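# Extract the non-orange-capped vial with forceps onto plate

## Task

Holding the forceps, pull out the single vial whose cap is any colour but orange from the tightly packed group, then set it standing upright on the white plate at the table's centre. The remaining vials must stay as they are. The task fails if that vial is squeezed with over 20 N, or if a hand touches it during its removal from the pack.

## Robot and tools

Robot: two arms, left_arm and right_arm, each ending in an identical five-finger right hand. The hands are not mirrored, so a given axis or number means the same thing on either arm. The forceps have to be held in a hand, and the vial is handled only through them.

Scene frame (for reported positions): origin on the floor plane z = 0, under the midpoint between the two arm bases, which stand 0.90 m above it. +x is forward (the way the arms face), +z is up, and left_arm sits on the +y side. Reported positions may be a few centimetres off.

Hand point: a point 0.15 m out from the wrist flange along the fingers and 0.05 m in front of the palm. Its own axes: +z along the straight fingers, +y out of the palm, +x across the palm away from the thumb. Straight fingertips reach 0.06 to 0.07 m past the point along +z, lying 0.06 m behind it along -y. A bracket on the little-finger side projects up to 0.10 m across the palm and can strike things. With the fingers level, the wrist may hang up to 0.13 m (palm down) or 0.25 m (palm up) beneath the point.

The 28-number row (used by execute_actions and move): numbers 1-6 are left_arm dx, dy, dz, rx, ry, rz; 7-12 are the left hand motors little, ring, middle, index, thumb_bend, thumb_turn; 13-14 are left force_limit and speed; 15-28 repeat the same layout for right_arm. All values lie in [-1, 1]. The pose numbers are offsets, not poses: they count from that arm's Hand target as it stood when the action or move began, along the Hand target's own axes. 1.0 equals 0.6 m for dx/dy/dz and 180 degrees for rx/ry/rz, which together form a single rotation vector. Every row of one action counts from the same start, so sending the same offset again moves further. Six zeros re-request the current Hand target. Hand motors are absolute targets: -1 open/straight, +1 closed; thumb_turn -1 is beside the palm, +1 opposite the fingers. force_limit runs linearly from about 0 N at -1 to 10 N at +1 (15 N for the two thumb motors). speed rises linearly from near zero at -1 to full at +0.48 and stays full above; use -0.94 or lower for a gentle close. There is no 'no change' value: to keep a hand as it is, resend the eight hand numbers last executed for it (or, if none yet, its hand_measured plus hand_force_limit and hand_speed).

execute_actions: actions is a list of actions; each action is a table of up to 15 rows, one per 1/30 s step, the final row held for any remaining steps. cameras picks images (["all"], [] or names); images come automatically only when actions is empty.

move: target is one 28-number row or a list of up to 15 rows, all offsets from the same starting Hand targets. Each hand point follows a straight path; no obstacle avoidance. speed is in m/s, 0.002 to 3.2 (default 0.25), one value or one per target; turning is capped at twice that in rad/s. blend (m) rounds corners in a list; 0 stops at each. stop_force (N, 4 to 120, shared by both arms) ends an arm's path when it feels that much push against its travel; do not rely on it when the hand turns, and omit it when backing away from a contact. zero (only with stop_force) chooses whether to re-zero first. blocking=false returns early and cannot be combined with stop_force. The result adds a move: line, e.g. done, off_target, moving, held or fault, plus limits such as paced or held.

wait: seconds 0 to 10, arms hold their last command. stop: brakes a running move. zoom_image: camera plus region [x0, y0, x1, y1] in pixels, at most 504 by 504, on the latest image of cameras cam_spot_left, cam_spot_right, cam_spot_wide, cam_table, cam_left_wrist or cam_right_wrist (each 896x504). show_instructions: shows the reference pages. zero_wrist_force: arm is left_arm or right_arm. finished_scene: scene is the current scene's number; it cannot be undone.

Reading results: end_effector_position (m), end_effector_quat_wxyz and velocities are in the scene frame. Hand target is the last commanded pose after clipping; the hand point often rests short of it, so send the gap as an offset. hand_measured, hand_stopped_by (moving, target, force, stalled, fault) and hand_load_n list six values in motor order; load is positive when the finger is pushed open, and a lost grip shows as load dropping near 0. Wrist force and Wrist torque are in the hand point's axes, force from the contact into the arm; a third line gives the peak since last shown. Joint torques include the arm's own weight. Joint velocities 'within noise' means the arm is still.

Precautions: orientation commands are clipped to 32 degrees from the measured one per step. Arms are stiff; commanding even slightly past a firm contact can trigger a stop. Net force of about 150 N on an arm, or joint contact torque at its limit (wrist joints 47.5 N m), halts that arm for 10 s. Keep the arms from pressing on each other or one hand closing on the other's fingers. Avoid paths that pass near an arm's own base. Move slowly near the vials, keep the grip on the target vial gentle (well under 20 N), never touch it with the hand while extracting it, don't knock neighbouring vials, and don't let the vial or forceps fall or be released while moving. Watch for MOTOR HOT lines; sustained loads or stretched arms heat motors toward an enforced stop.

Each tool is called after "Call:" by a JSON object that holds its "method" and its "body", one argument or row to a line.

Reference images:

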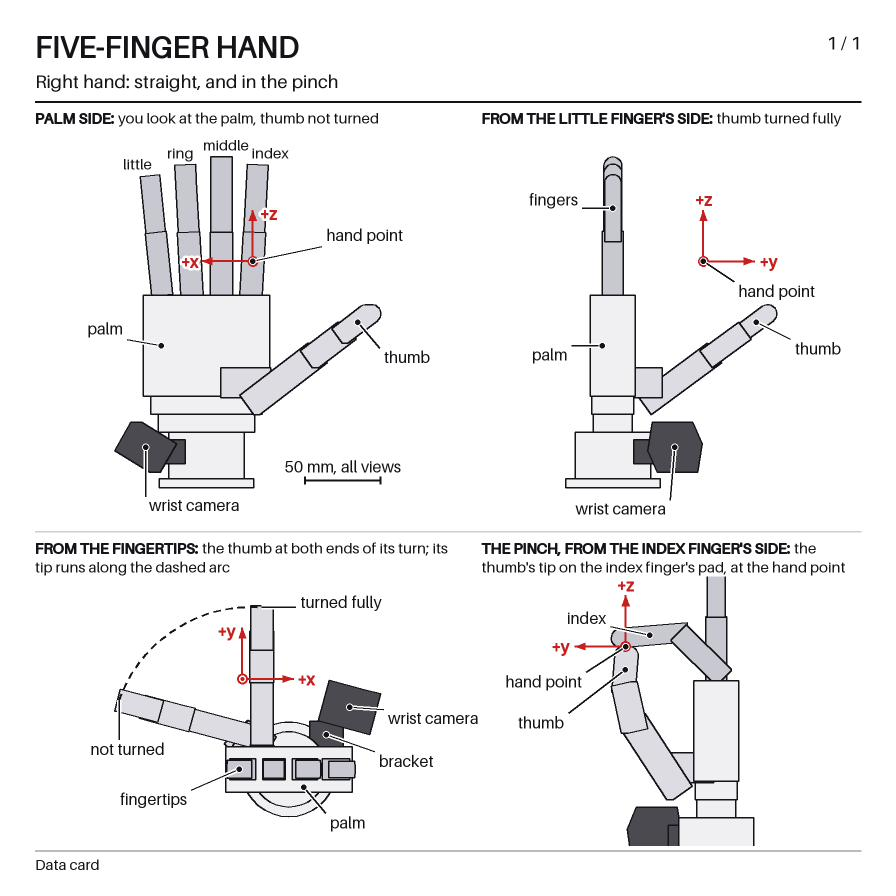

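## Session

Call:
{"method": "execute_actions", "body": {
  "actions": []
}}

Scene clock: 0.00 s.
left_arm: end_effector_position=(+0.2125, +0.5515, +1.2699) hand_measured=(-1.000, -1.000, -1.000, -1.000, -1.000, -1.000) hand_load_n=(+0.0, +0.0, +0.0, +0.0, +0.0, +0.0) hand_stopped_by=(target, target, target, target, target, target) hand_force_limit=0.00 hand_speed=-0.80 end_effector_quat_wxyz=(-0.016, -0.006, +0.932, -0.362) | right_arm: end_effector_position=(+0.2024, -0.5593, +1.2644) hand_measured=(-1.000, -1.000, -1.000, -1.000, -1.000, -1.000) hand_load_n=(+0.0, +0.0, +0.0, +0.0, +0.0, +0.0) hand_stopped_by=(target, target, target, target, target, target) hand_force_limit=0.00 hand_speed=-0.80 end_effector_quat_wxyz=(-0.043, +0.018, +0.933, -0.358)
Joint positions: left_arm=[-0.209 -2.06 2.226 1.25 2.3 -1.851] | right_arm=[-0.273 -2.06 2.241 1.27 2.3 -1.851]
Joint velocities: within noise
Joint torques (N m): no reading
Motor temperatures (°C): left_arm=[50 34 43 48 52 43] | right_arm=[38 44 31 45 40 41]
Wrist force (N): no reading
Wrist torque (N m): no reading
Wrist force, peak (N): no reading
Hand target: left_arm +0.2125, +0.5515, +1.2699; -0.016, -0.006, +0.932, -0.362 | right_arm +0.2024, -0.5593, +1.2644; -0.043, +0.018, +0.933, -0.358

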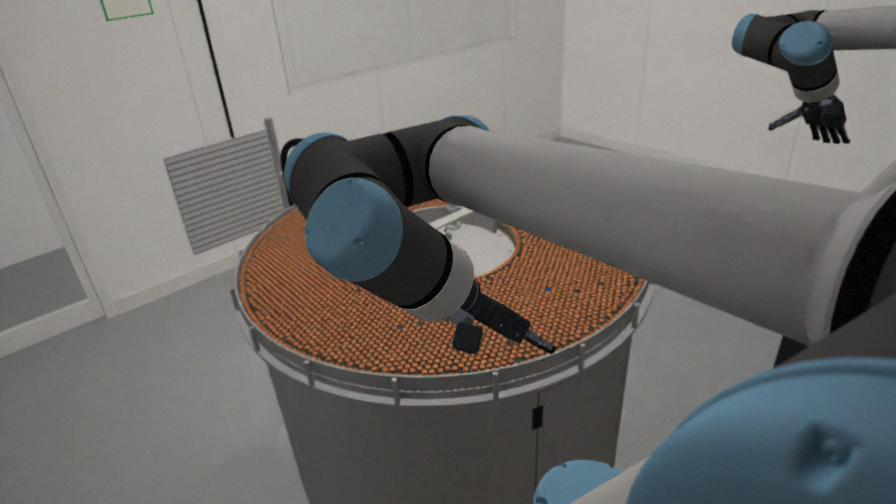

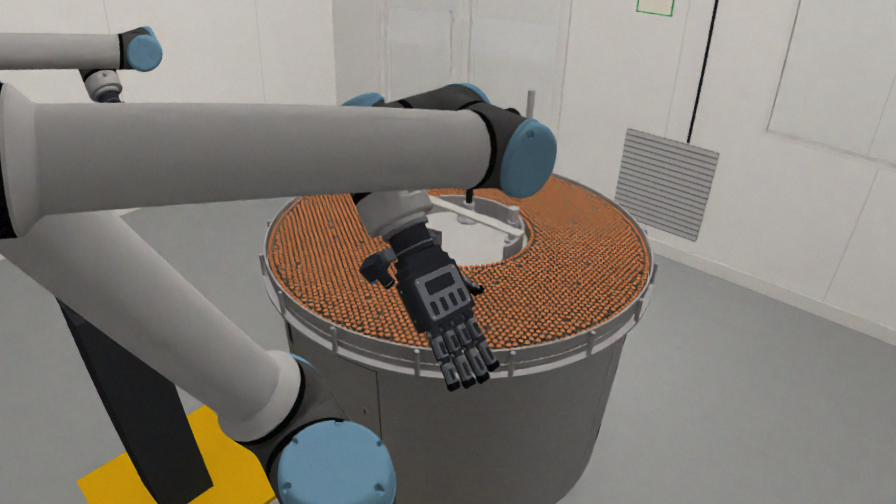

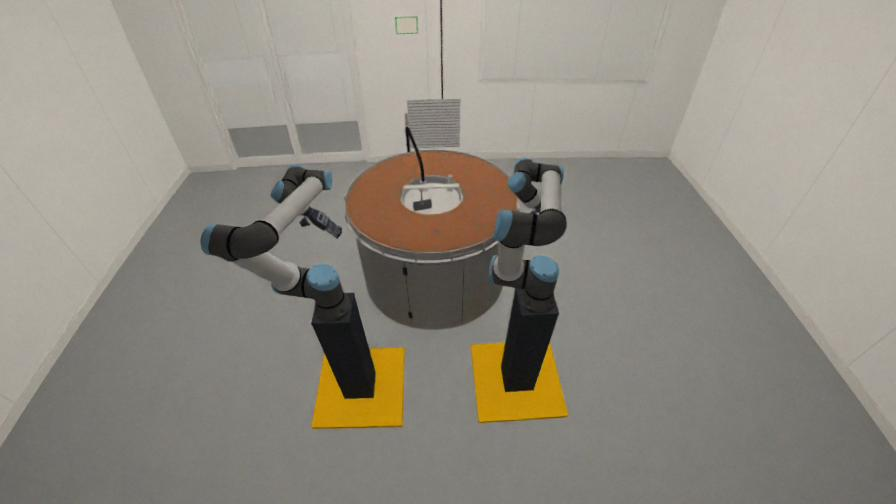

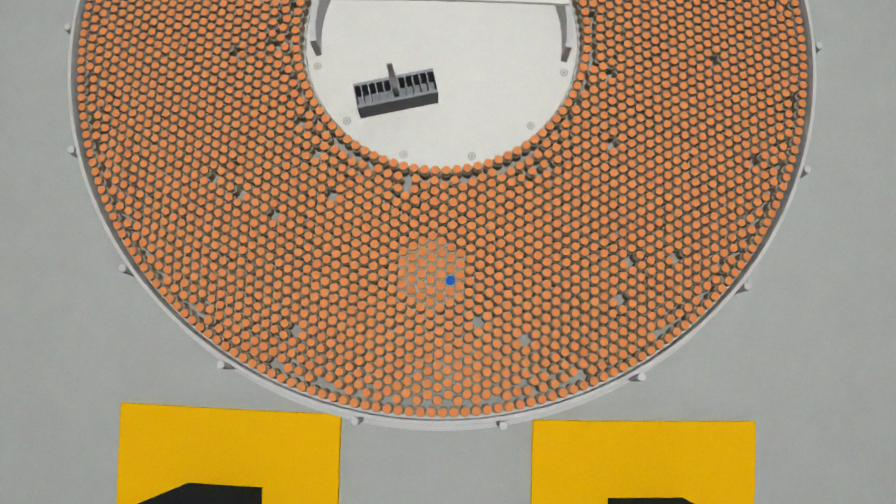

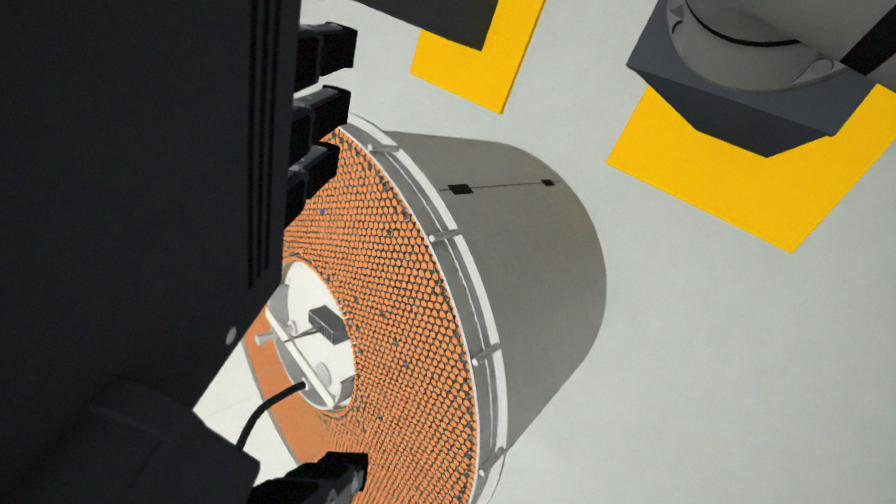

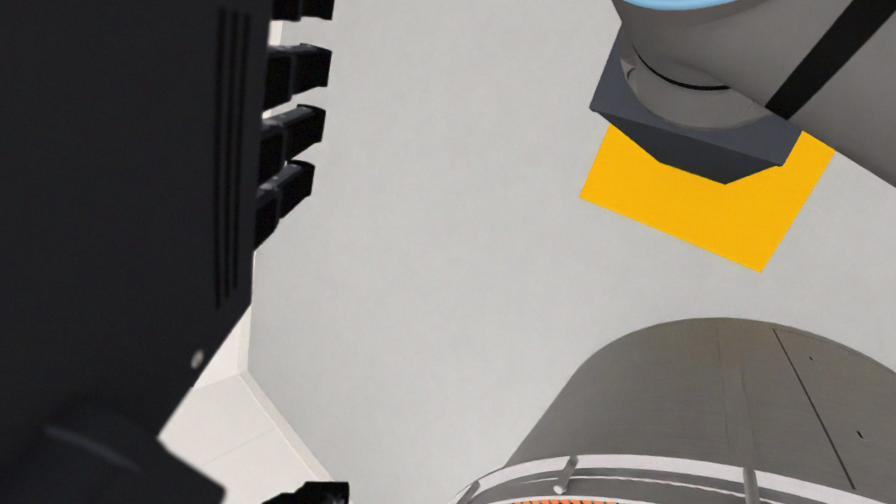

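Call:
{"method": "zoom_image", "body": {
  "camera": "cam_table",
  "region": [330, 40, 510, 141]
}}

Call:
{"method": "zoom_image", "body": {
  "camera": "cam_table",
  "region": [370, 220, 530, 310]
}}

Call:
{"method": "zoom_image", "body": {
  "camera": "cam_spot_right",
  "region": [340, 140, 640, 310]
}}

Call:
{"method": "zoom_image", "body": {
  "camera": "cam_left_wrist",
  "region": [220, 240, 380, 440]
}}

Scaled by 2.800 from the camera's 896x504 image, which has a finer 1280x720 frame.

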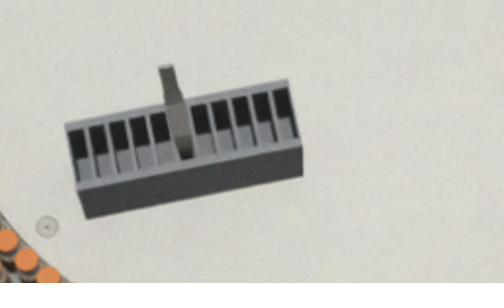

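Scaled by 3.150 from the camera's 896x504 image, which has a finer 1280x720 frame.

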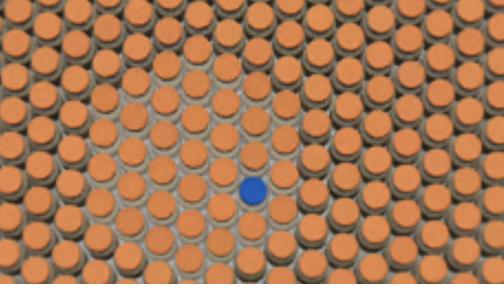

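Scaled by 1.680 from the camera's 896x504 image, which has a finer 1280x720 frame.

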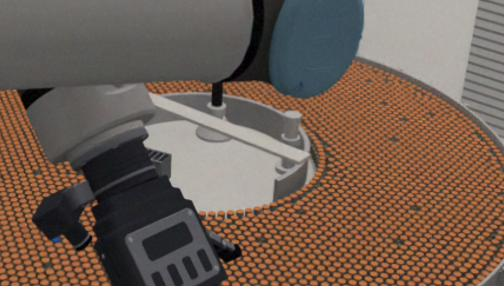

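Scaled by 2.520 from the camera's 896x504 image, which has a finer 1280x720 frame.

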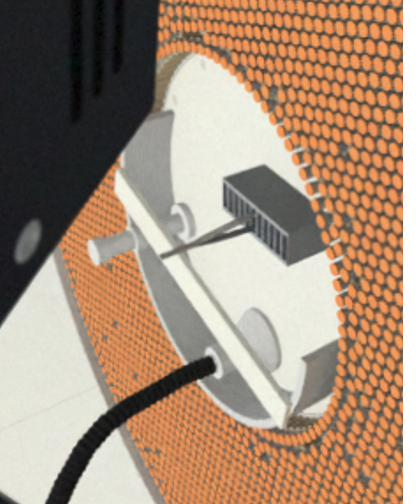

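Call:
{"method": "move", "body": {
  "target": [-0.41, -0.244, -0.023, -0.236, 0, 0, -1, -1, -1, -1, -1, -1, 0, -0.8, 0, 0, 0, 0, 0, 0, -1, -1, -1, -1, -1, -1, 0, -0.8],
  "cameras": ["all"]
}}

Scene clock: 56.90 s.
left_arm: end_effector_position=(+0.4618, +0.4526, +1.3704) hand_measured=(-1.000, -1.000, -1.000, -1.000, -1.000, -1.000) hand_load_n=(+0.0, +0.0, +0.0, +0.0, +0.0, +0.0) hand_stopped_by=(target, target, target, target, target, target) hand_force_limit=0.00 hand_speed=-0.80 end_effector_quat_wxyz=(-0.017, +0.001, +1.000, +0.000) | right_arm: end_effector_position=(+0.2024, -0.5593, +1.2644) hand_measured=(-1.000, -1.000, -1.000, -1.000, -1.000, -1.000) hand_load_n=(+0.0, +0.0, +0.0, +0.0, +0.0, -0.5) hand_stopped_by=(target, target, target, target, target, target) hand_force_limit=0.00 hand_speed=-0.80 end_effector_quat_wxyz=(-0.043, +0.018, +0.933, -0.358)
Joint positions: left_arm=[-0.725 -1.595 1.697 1.495 1.594 -2.294] | right_arm=[-0.273 -2.06 2.241 1.27 2.3 -1.851]
Joint torques (N m): left_arm=[-7.13 -26.47 -51.26 7 -3.39 -2.3] | right_arm=[0.46 5.17 -39.18 3.36 1.13 -0.73]
Wrist force (N): left_arm=[0.6 -2.3 -0.9] | right_arm=[-0.1 0.2 0.0]
Wrist torque (N m): left_arm=[-0.32 -0.10 0.03] | right_arm=[0.03 0.02 0.00]
Wrist force, peak (N): left_arm=[0.0 -2.4 -1.5] | right_arm=[-0.9 -0.2 0.4]
Hand target: left_arm +0.4620, +0.4526, +1.3705; -0.017, +0.001, +1.000, +0.000 | right_arm +0.2024, -0.5593, +1.2644; -0.043, +0.018, +0.933, -0.358
Off the commanded pose: left_arm 0.000 m, 0 deg | right_arm 0.000 m, 0 deg.
move: done

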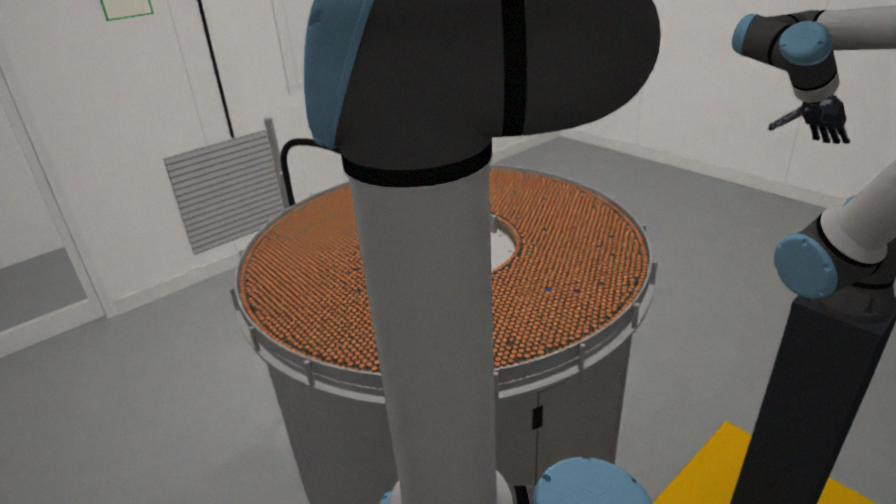

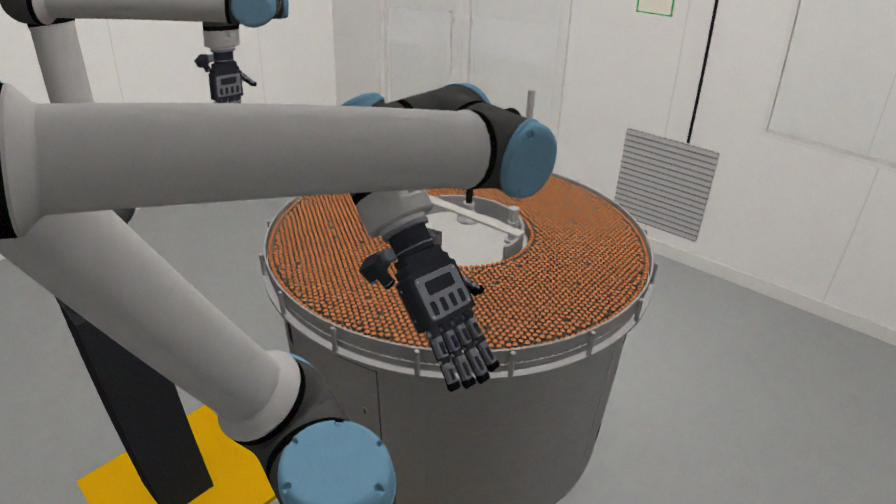

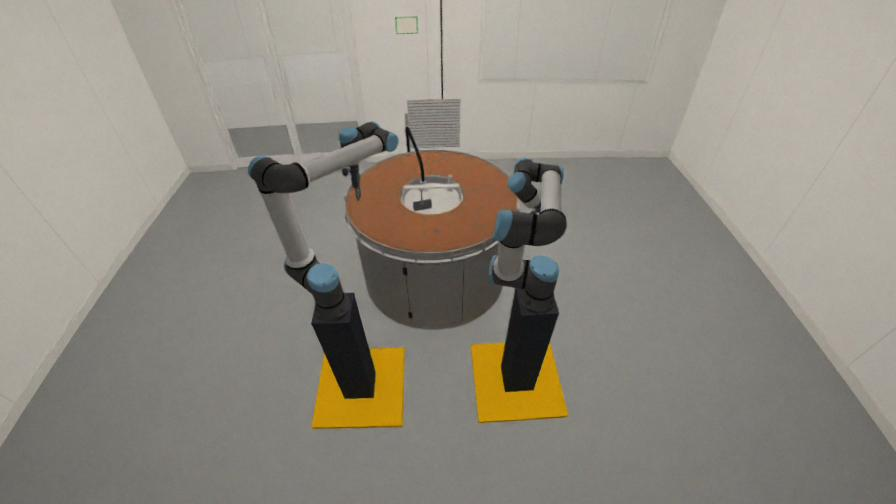

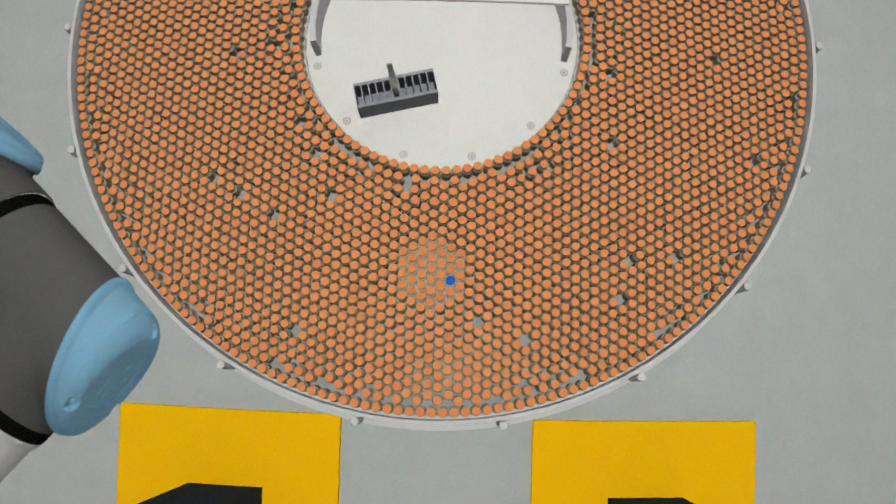

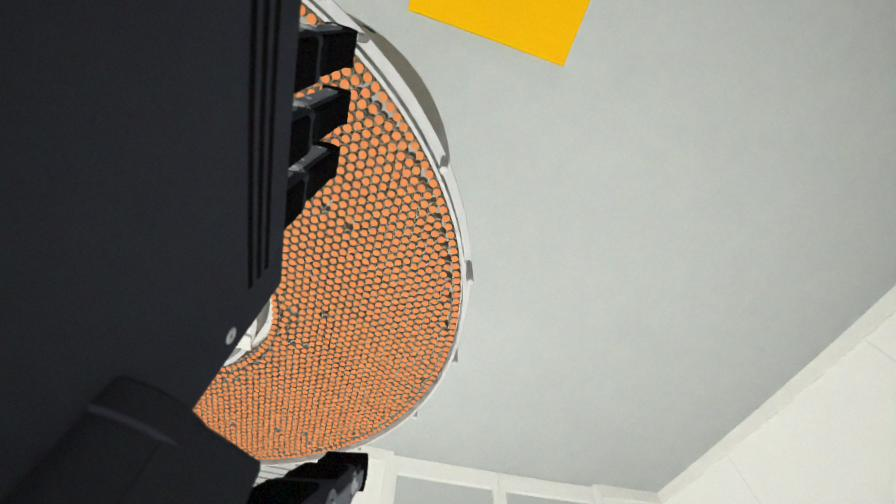

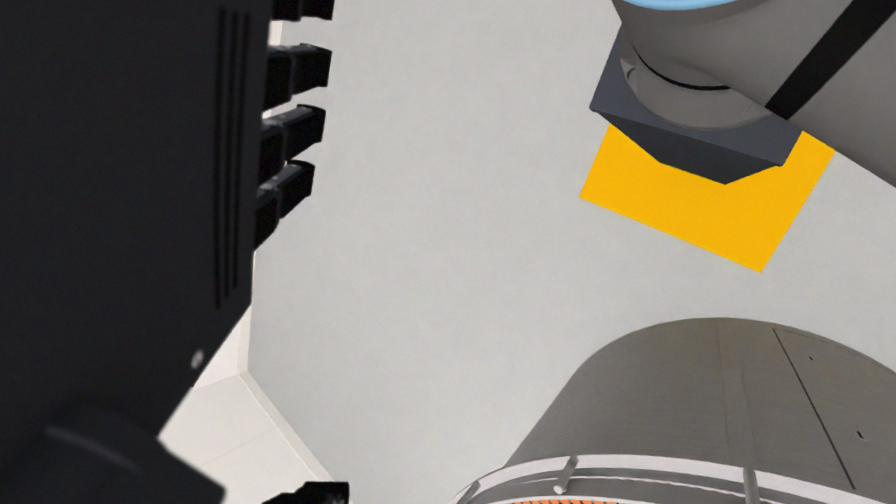

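Call:
{"method": "move", "body": {
  "target": [-0.3445, -0.75, 0.272, 0, 0, 0, -1, -1, -1, -1, -1, -1, 0, -0.8, 0, 0, 0, 0, 0, 0, -1, -1, -1, -1, -1, -1, 0, -0.8],
  "cameras": ["cam_table", "cam_left_wrist", "cam_spot_left"],
  "speed": 0.4
}}

Scene clock: 100.80 s.
left_arm: end_effector_position=(+0.6623, +0.0023, +1.2005) hand_measured=(-1.000, -1.000, -1.000, -1.000, -1.000, -1.000) hand_load_n=(+0.0, +0.0, +0.0, +0.0, +0.0, +0.0) hand_stopped_by=(target, target, target, target, target, target) hand_force_limit=0.00 hand_speed=-0.80 end_effector_quat_wxyz=(-0.017, +0.001, +1.000, +0.000) | right_arm: end_effector_position=(+0.2024, -0.5593, +1.2644) hand_measured=(-1.000, -1.000, -1.000, -1.000, -1.000, -1.000) hand_load_n=(+0.0, +0.0, +0.0, +0.0, +0.0, +0.0) hand_stopped_by=(target, target, target, target, target, target) hand_force_limit=0.00 hand_speed=-0.80 end_effector_quat_wxyz=(-0.043, +0.018, +0.933, -0.358)
Joint positions: left_arm=[-0.958 -0.821 0.932 1.48 1.599 -2.527] | right_arm=[-0.273 -2.06 2.241 1.27 2.3 -1.851]
Joint torques (N m): left_arm=[14.16 -88.5 -51.84 7.05 3.91 -2.41] | right_arm=[-1.38 3.2 -37.94 3.58 1.41 -0.4]
Wrist force (N): left_arm=[-0.1 -1.7 -0.1] | right_arm=[-0.2 -0.4 -0.5]
Wrist torque (N m): left_arm=[-0.24 0.07 -0.01] | right_arm=[-0.03 0.05 -0.02]
Wrist force, peak (N): left_arm=[-0.8 -3.3 0.2] | right_arm=[0.0 0.4 -0.8]
Hand target: left_arm +0.6624, +0.0023, +1.2004; -0.017, +0.001, +1.000, +0.000 | right_arm +0.2024, -0.5593, +1.2644; -0.043, +0.018, +0.933, -0.358
Off the commanded pose: left_arm 0.000 m, 0 deg | right_arm 0.000 m, 0 deg.
move: done
Images, in order (width x height): cam_spot_left 896x504, cam_table 896x504, cam_left_wrist 896x504.

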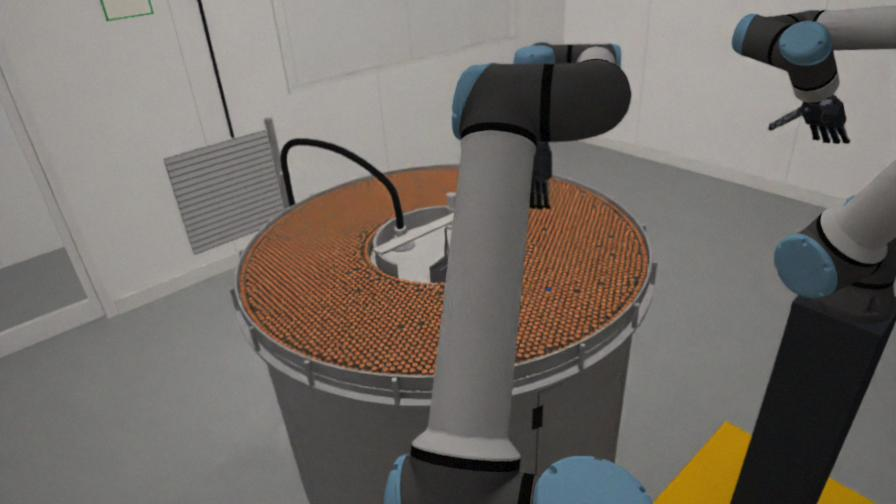

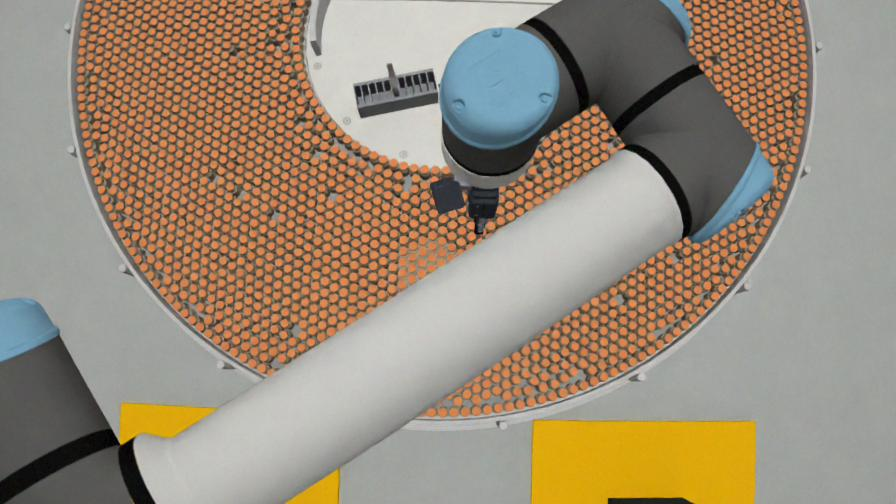

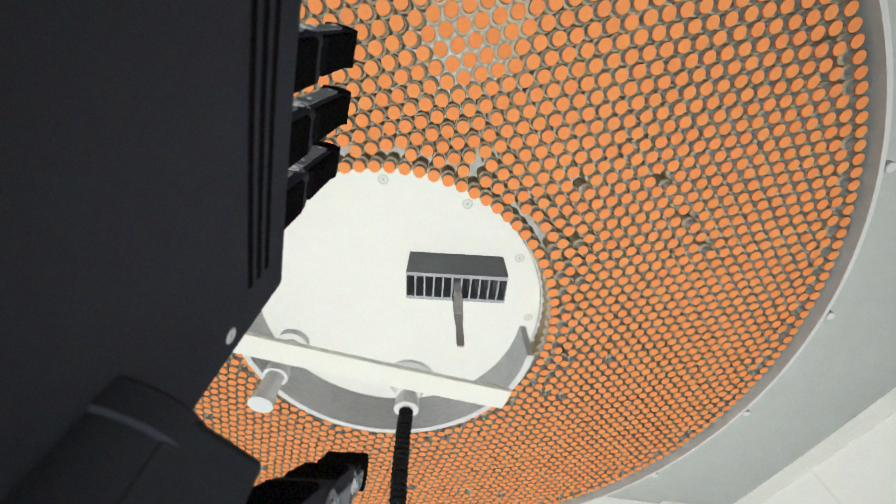

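Call:
{"method": "zoom_image", "body": {
  "camera": "cam_left_wrist",
  "region": [380, 230, 540, 370]
}}

Call:
{"method": "zoom_image", "body": {
  "camera": "cam_spot_left",
  "region": [360, 180, 480, 290]
}}

Scaled by 3.150 from the camera's 896x504 image, which has a finer 1280x720 frame.

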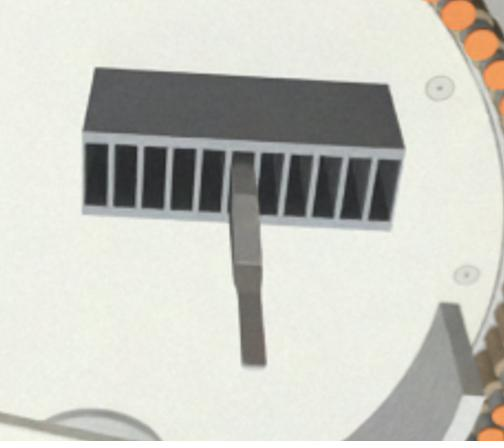

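Scaled by 4.200 from the camera's 896x504 image, which has a finer 1280x720 frame.

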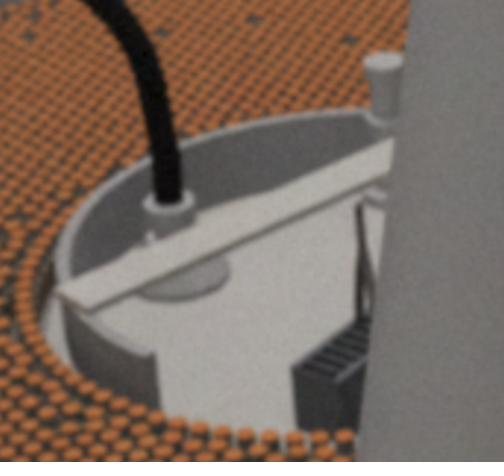

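Call:
{"method": "move", "body": {
  "target": [
    [0.1937, 0.4125, -0.1595, -0.0535, -0.5087, -0.0553, -1, -1, -1, -1, -1, -1, 0, -0.8, 0, 0, 0, 0, 0, 0, -1, -1, -1, -1, -1, -1, 0, -0.8],
    [0.1937, 0.4125, -0.1595, -0.4220, -0.3417, 0.3276, -1, -1, -1, -1, -1, -1, 0, -0.8, 0, 0, 0, 0, 0, 0, -1, -1, -1, -1, -1, -1, 0, -0.8],
    [0.1077, 0.4127, -0.0792, -0.6816, 0.0718, 0.6597, -1, -1, -1, -1, -1, -1, 0, -0.8, 0, 0, 0, 0, 0, 0, -1, -1, -1, -1, -1, -1, 0, -0.8]
  ],
  "cameras": ["cam_table", "cam_left_wrist", "cam_spot_right"],
  "speed": 0.4,
  "blend": 0.02
}}

Scene clock: 205.90 s.
left_arm: end_effector_position=(+0.5997, +0.2500, +1.2501) hand_measured=(-1.000, -1.000, -1.000, -1.000, -1.000, -1.000) hand_load_n=(+0.0, -0.5, +0.0, +0.0, +0.0, +0.0) hand_stopped_by=(target, target, target, target, target, target) hand_force_limit=0.00 hand_speed=-0.80 end_effector_quat_wxyz=(-0.076, +0.704, +0.075, +0.702) | right_arm: end_effector_position=(+0.2024, -0.5593, +1.2644) hand_measured=(-1.000, -1.000, -1.000, -1.000, -1.000, -1.000) hand_load_n=(+0.0, +0.0, +0.0, +0.0, +0.0, -0.5) hand_stopped_by=(target, target, target, target, target, target) hand_force_limit=0.00 hand_speed=-0.80 end_effector_quat_wxyz=(-0.043, +0.018, +0.933, -0.358)
Joint positions: left_arm=[-1.146 -1.32 2.433 2.037 -0.211 -1.577] | right_arm=[-0.273 -2.06 2.241 1.27 2.3 -1.851]
Joint torques (N m): left_arm=[15.78 -27.16 -31.41 -2.96 -3.49 2.24] | right_arm=[-2.11 6.16 -39.26 3.45 1.54 -0.55]
Wrist force (N): left_arm=[-1.5 -2.0 -1.1] | right_arm=[-0.2 0.0 -0.5]
Wrist torque (N m): left_arm=[-0.10 0.25 -0.39] | right_arm=[0.03 0.06 -0.01]
Wrist force, peak (N): left_arm=[2.4 -3.3 -3.1] | right_arm=[-1.0 0.4 -0.4]
Hand target: left_arm +0.5997, +0.2500, +1.2501; -0.076, +0.704, +0.075, +0.702 | right_arm +0.2024, -0.5593, +1.2644; -0.043, +0.018, +0.933, -0.358
Off the commanded pose: left_arm 0.000 m, 0 deg | right_arm 0.000 m, 0 deg.
move: done
Images, in order (width x height): cam_spot_right 896x504, cam_table 896x504, cam_left_wrist 896x504.

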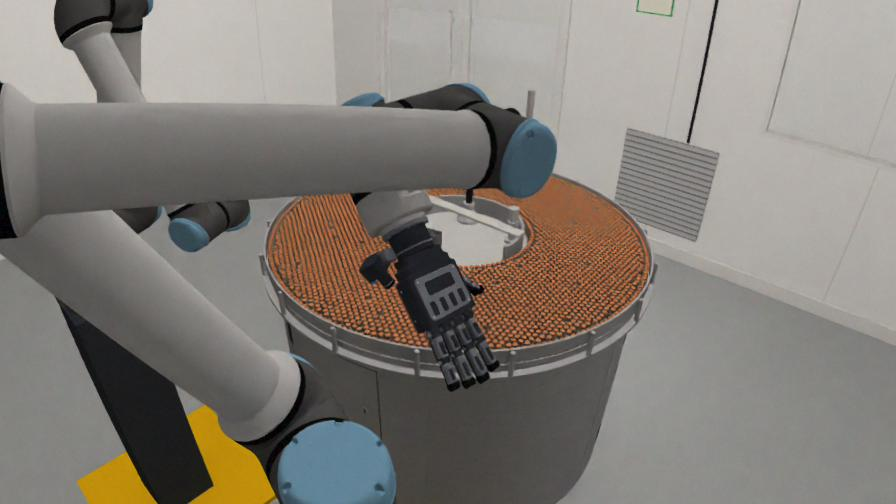

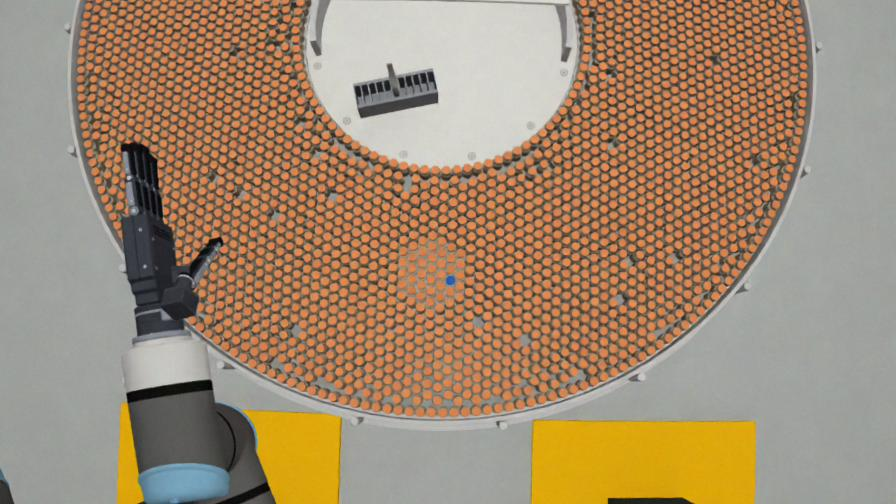

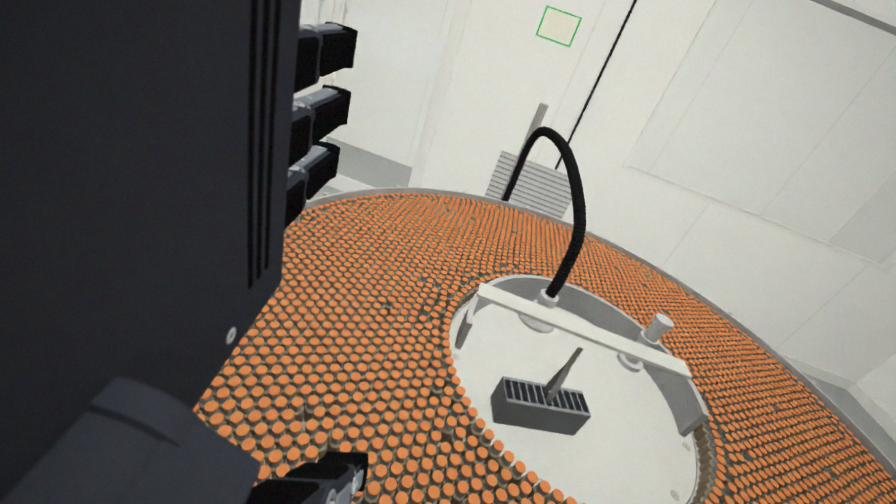

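Call:
{"method": "move", "body": {
  "target": [0, 0.1333, 0, 0, 0, 0, -1, -1, -1, -1, -1, -1, 0, -0.8, 0, 0, 0, 0, 0, 0, -1, -1, -1, -1, -1, -1, 0, -0.8],
  "cameras": ["cam_table", "cam_left_wrist"],
  "speed": 0.3
}}

Call:
{"method": "move", "body": {
  "target": [-0.1667, 0, 0, 0, 0, 0, -1, -1, -1, -1, -1, -1, 0, -0.8, 0, 0, 0, 0, 0, 0, -1, -1, -1, -1, -1, -1, 0, -0.8],
  "cameras": ["cam_table", "cam_left_wrist", "cam_spot_right"],
  "speed": 0.3
}}

Scene clock: 255.57 s.
left_arm: end_effector_position=(+0.6166, +0.1720, +1.2499) hand_measured=(-1.000, -1.000, -1.000, -1.000, -1.000, -1.000) hand_load_n=(+0.0, +0.0, +0.0, +0.0, +0.0, +0.0) hand_stopped_by=(target, target, target, target, target, target) hand_force_limit=0.00 hand_speed=-0.80 end_effector_quat_wxyz=(-0.076, +0.704, +0.075, +0.702) | right_arm: end_effector_position=(+0.2024, -0.5593, +1.2644) hand_measured=(-1.000, -1.000, -1.000, -1.000, -1.000, -1.000) hand_load_n=(+0.0, +0.0, +0.0, -0.5, +0.0, -0.5) hand_stopped_by=(target, target, target, target, target, target) hand_force_limit=0.00 hand_speed=-0.80 end_effector_quat_wxyz=(-0.043, +0.018, +0.933, -0.358)
Joint positions: left_arm=[-1.181 -1.241 2.303 2.089 -0.176 -1.578] | right_arm=[-0.273 -2.06 2.241 1.27 2.3 -1.851]
Joint torques (N m): left_arm=[-7.41 -37.6 -33.58 3.04 3.95 -2.32] | right_arm=[-1.42 4.7 -39.08 3.76 1.36 -0.38]
Wrist force (N): left_arm=[-1.3 -2.0 -1.3] | right_arm=[-0.1 -0.2 -0.6]
Wrist torque (N m): left_arm=[-0.09 0.19 -0.19] | right_arm=[-0.01 0.04 -0.01]
Wrist force, peak (N): left_arm=[-1.6 -2.9 -1.2] | right_arm=[-0.3 0.5 -0.6]
Hand target: left_arm +0.6167, +0.1718, +1.2499; -0.076, +0.704, +0.075, +0.702 | right_arm +0.2024, -0.5593, +1.2644; -0.043, +0.018, +0.933, -0.358
Off the commanded pose: left_arm 0.000 m, 0 deg | right_arm 0.000 m, 0 deg.
move: done
Images, in order (width x height): cam_table 896x504, cam_left_wrist 896x504.

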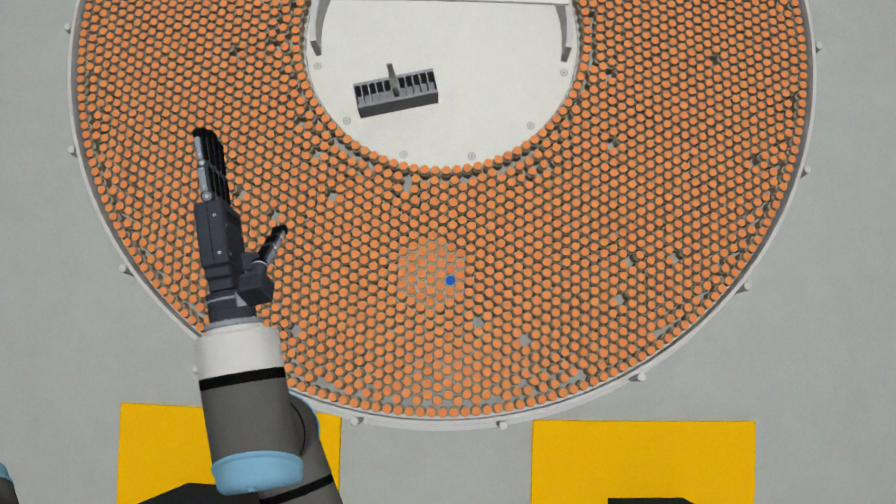

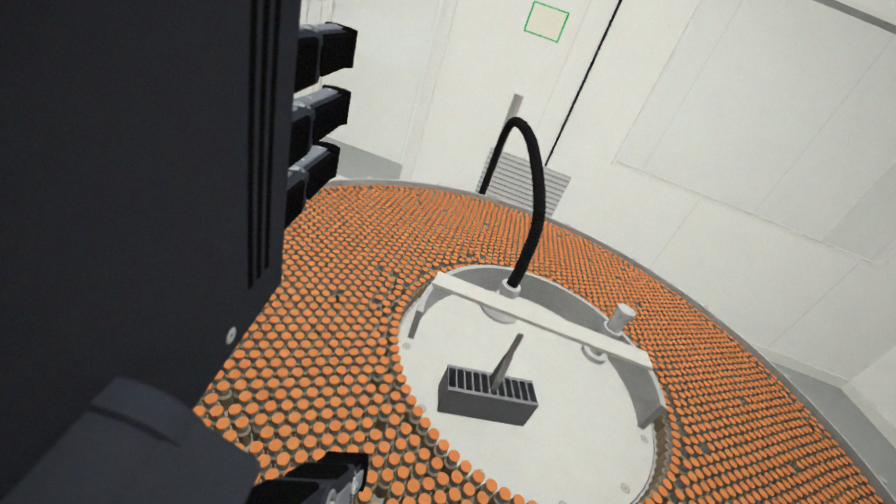

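Scene clock: 256.93 s.
left_arm: end_effector_position=(+0.6165, +0.1720, +1.1499) hand_measured=(-1.000, -1.000, -1.000, -1.000, -1.000, -1.000) hand_load_n=(+0.0, +0.0, +0.0, +0.0, +0.0, +0.0) hand_stopped_by=(target, target, target, target, target, target) hand_force_limit=0.00 hand_speed=-0.80 end_effector_quat_wxyz=(-0.076, +0.704, +0.075, +0.702) | right_arm: end_effector_position=(+0.2024, -0.5593, +1.2644) hand_measured=(-1.000, -1.000, -1.000, -1.000, -1.000, -1.000) hand_load_n=(+0.0, +0.0, +0.0, +0.0, +0.0, +0.0) hand_stopped_by=(target, target, target, target, target, target) hand_force_limit=0.00 hand_speed=-0.80 end_effector_quat_wxyz=(-0.043, +0.018, +0.933, -0.358)
Joint positions: left_arm=[-1.181 -1.038 2.315 1.875 -0.176 -1.579] | right_arm=[-0.273 -2.06 2.241 1.27 2.3 -1.851]
Joint torques (N m): left_arm=[10.84 -44.55 -23.96 -3.09 -2.54 2.49] | right_arm=[-2.94 5.27 -39.32 3.55 1.28 -0.54]
Wrist force (N): left_arm=[-1.6 -2.2 -1.5] | right_arm=[-0.3 -0.2 0.0]
Wrist torque (N m): left_arm=[-0.08 0.28 -0.36] | right_arm=[-0.04 0.06 -0.04]
Wrist force, peak (N): left_arm=[-2.7 -2.3 -1.5] | right_arm=[-0.4 -0.5 0.4]
Hand target: left_arm +0.6165, +0.1720, +1.1499; -0.076, +0.704, +0.075, +0.702 | right_arm +0.2024, -0.5593, +1.2644; -0.043, +0.018, +0.933, -0.358
Off the commanded pose: left_arm 0.000 m, 0 deg | right_arm 0.000 m, 0 deg.
move: done
Images, in order (width x height): cam_spot_right 896x504, cam_table 896x504, cam_left_wrist 896x504.

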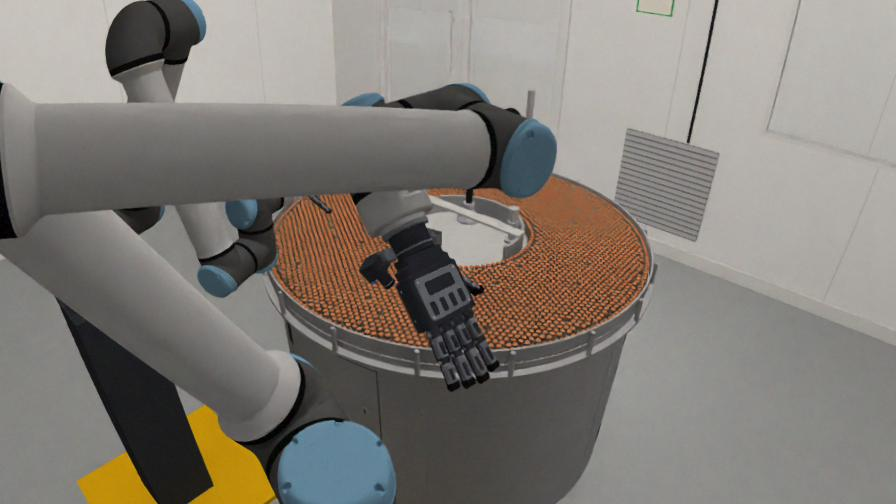

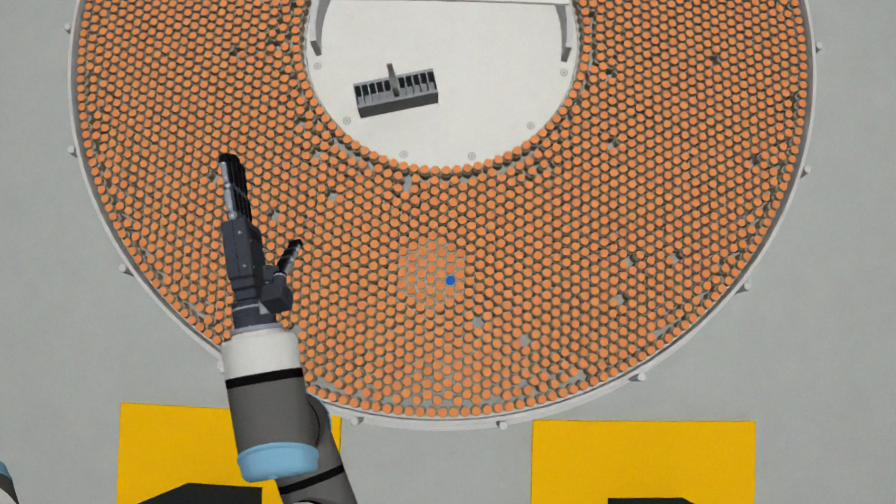

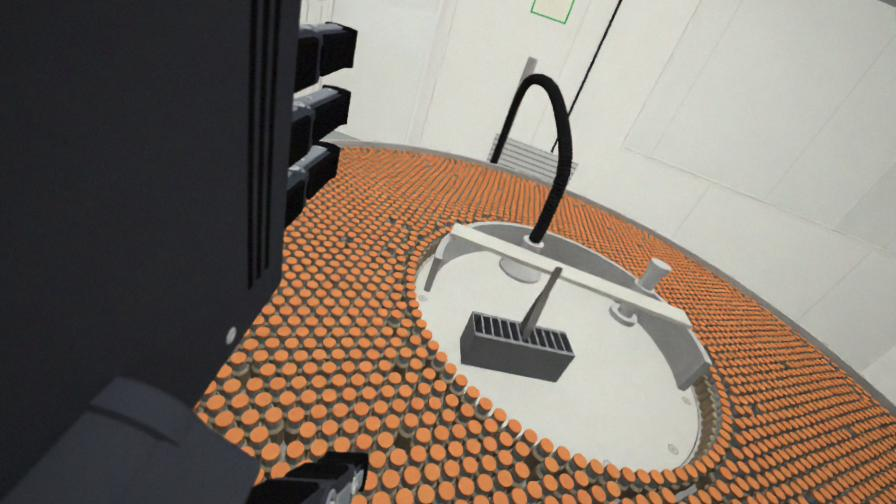

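Call:
{"method": "zoom_image", "body": {
  "camera": "cam_left_wrist",
  "region": [440, 240, 600, 400]
}}

Scaled by 3.150 from the camera's 896x504 image, which has a finer 1280x720 frame.

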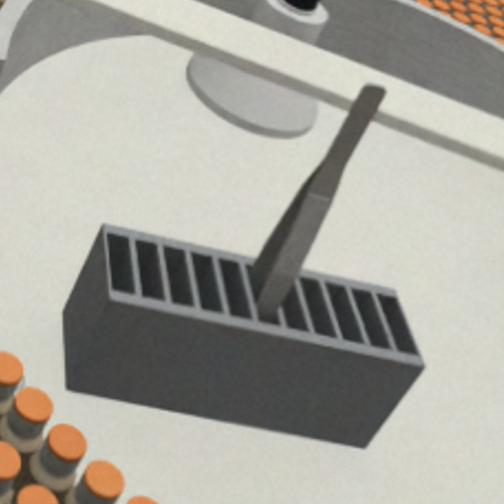

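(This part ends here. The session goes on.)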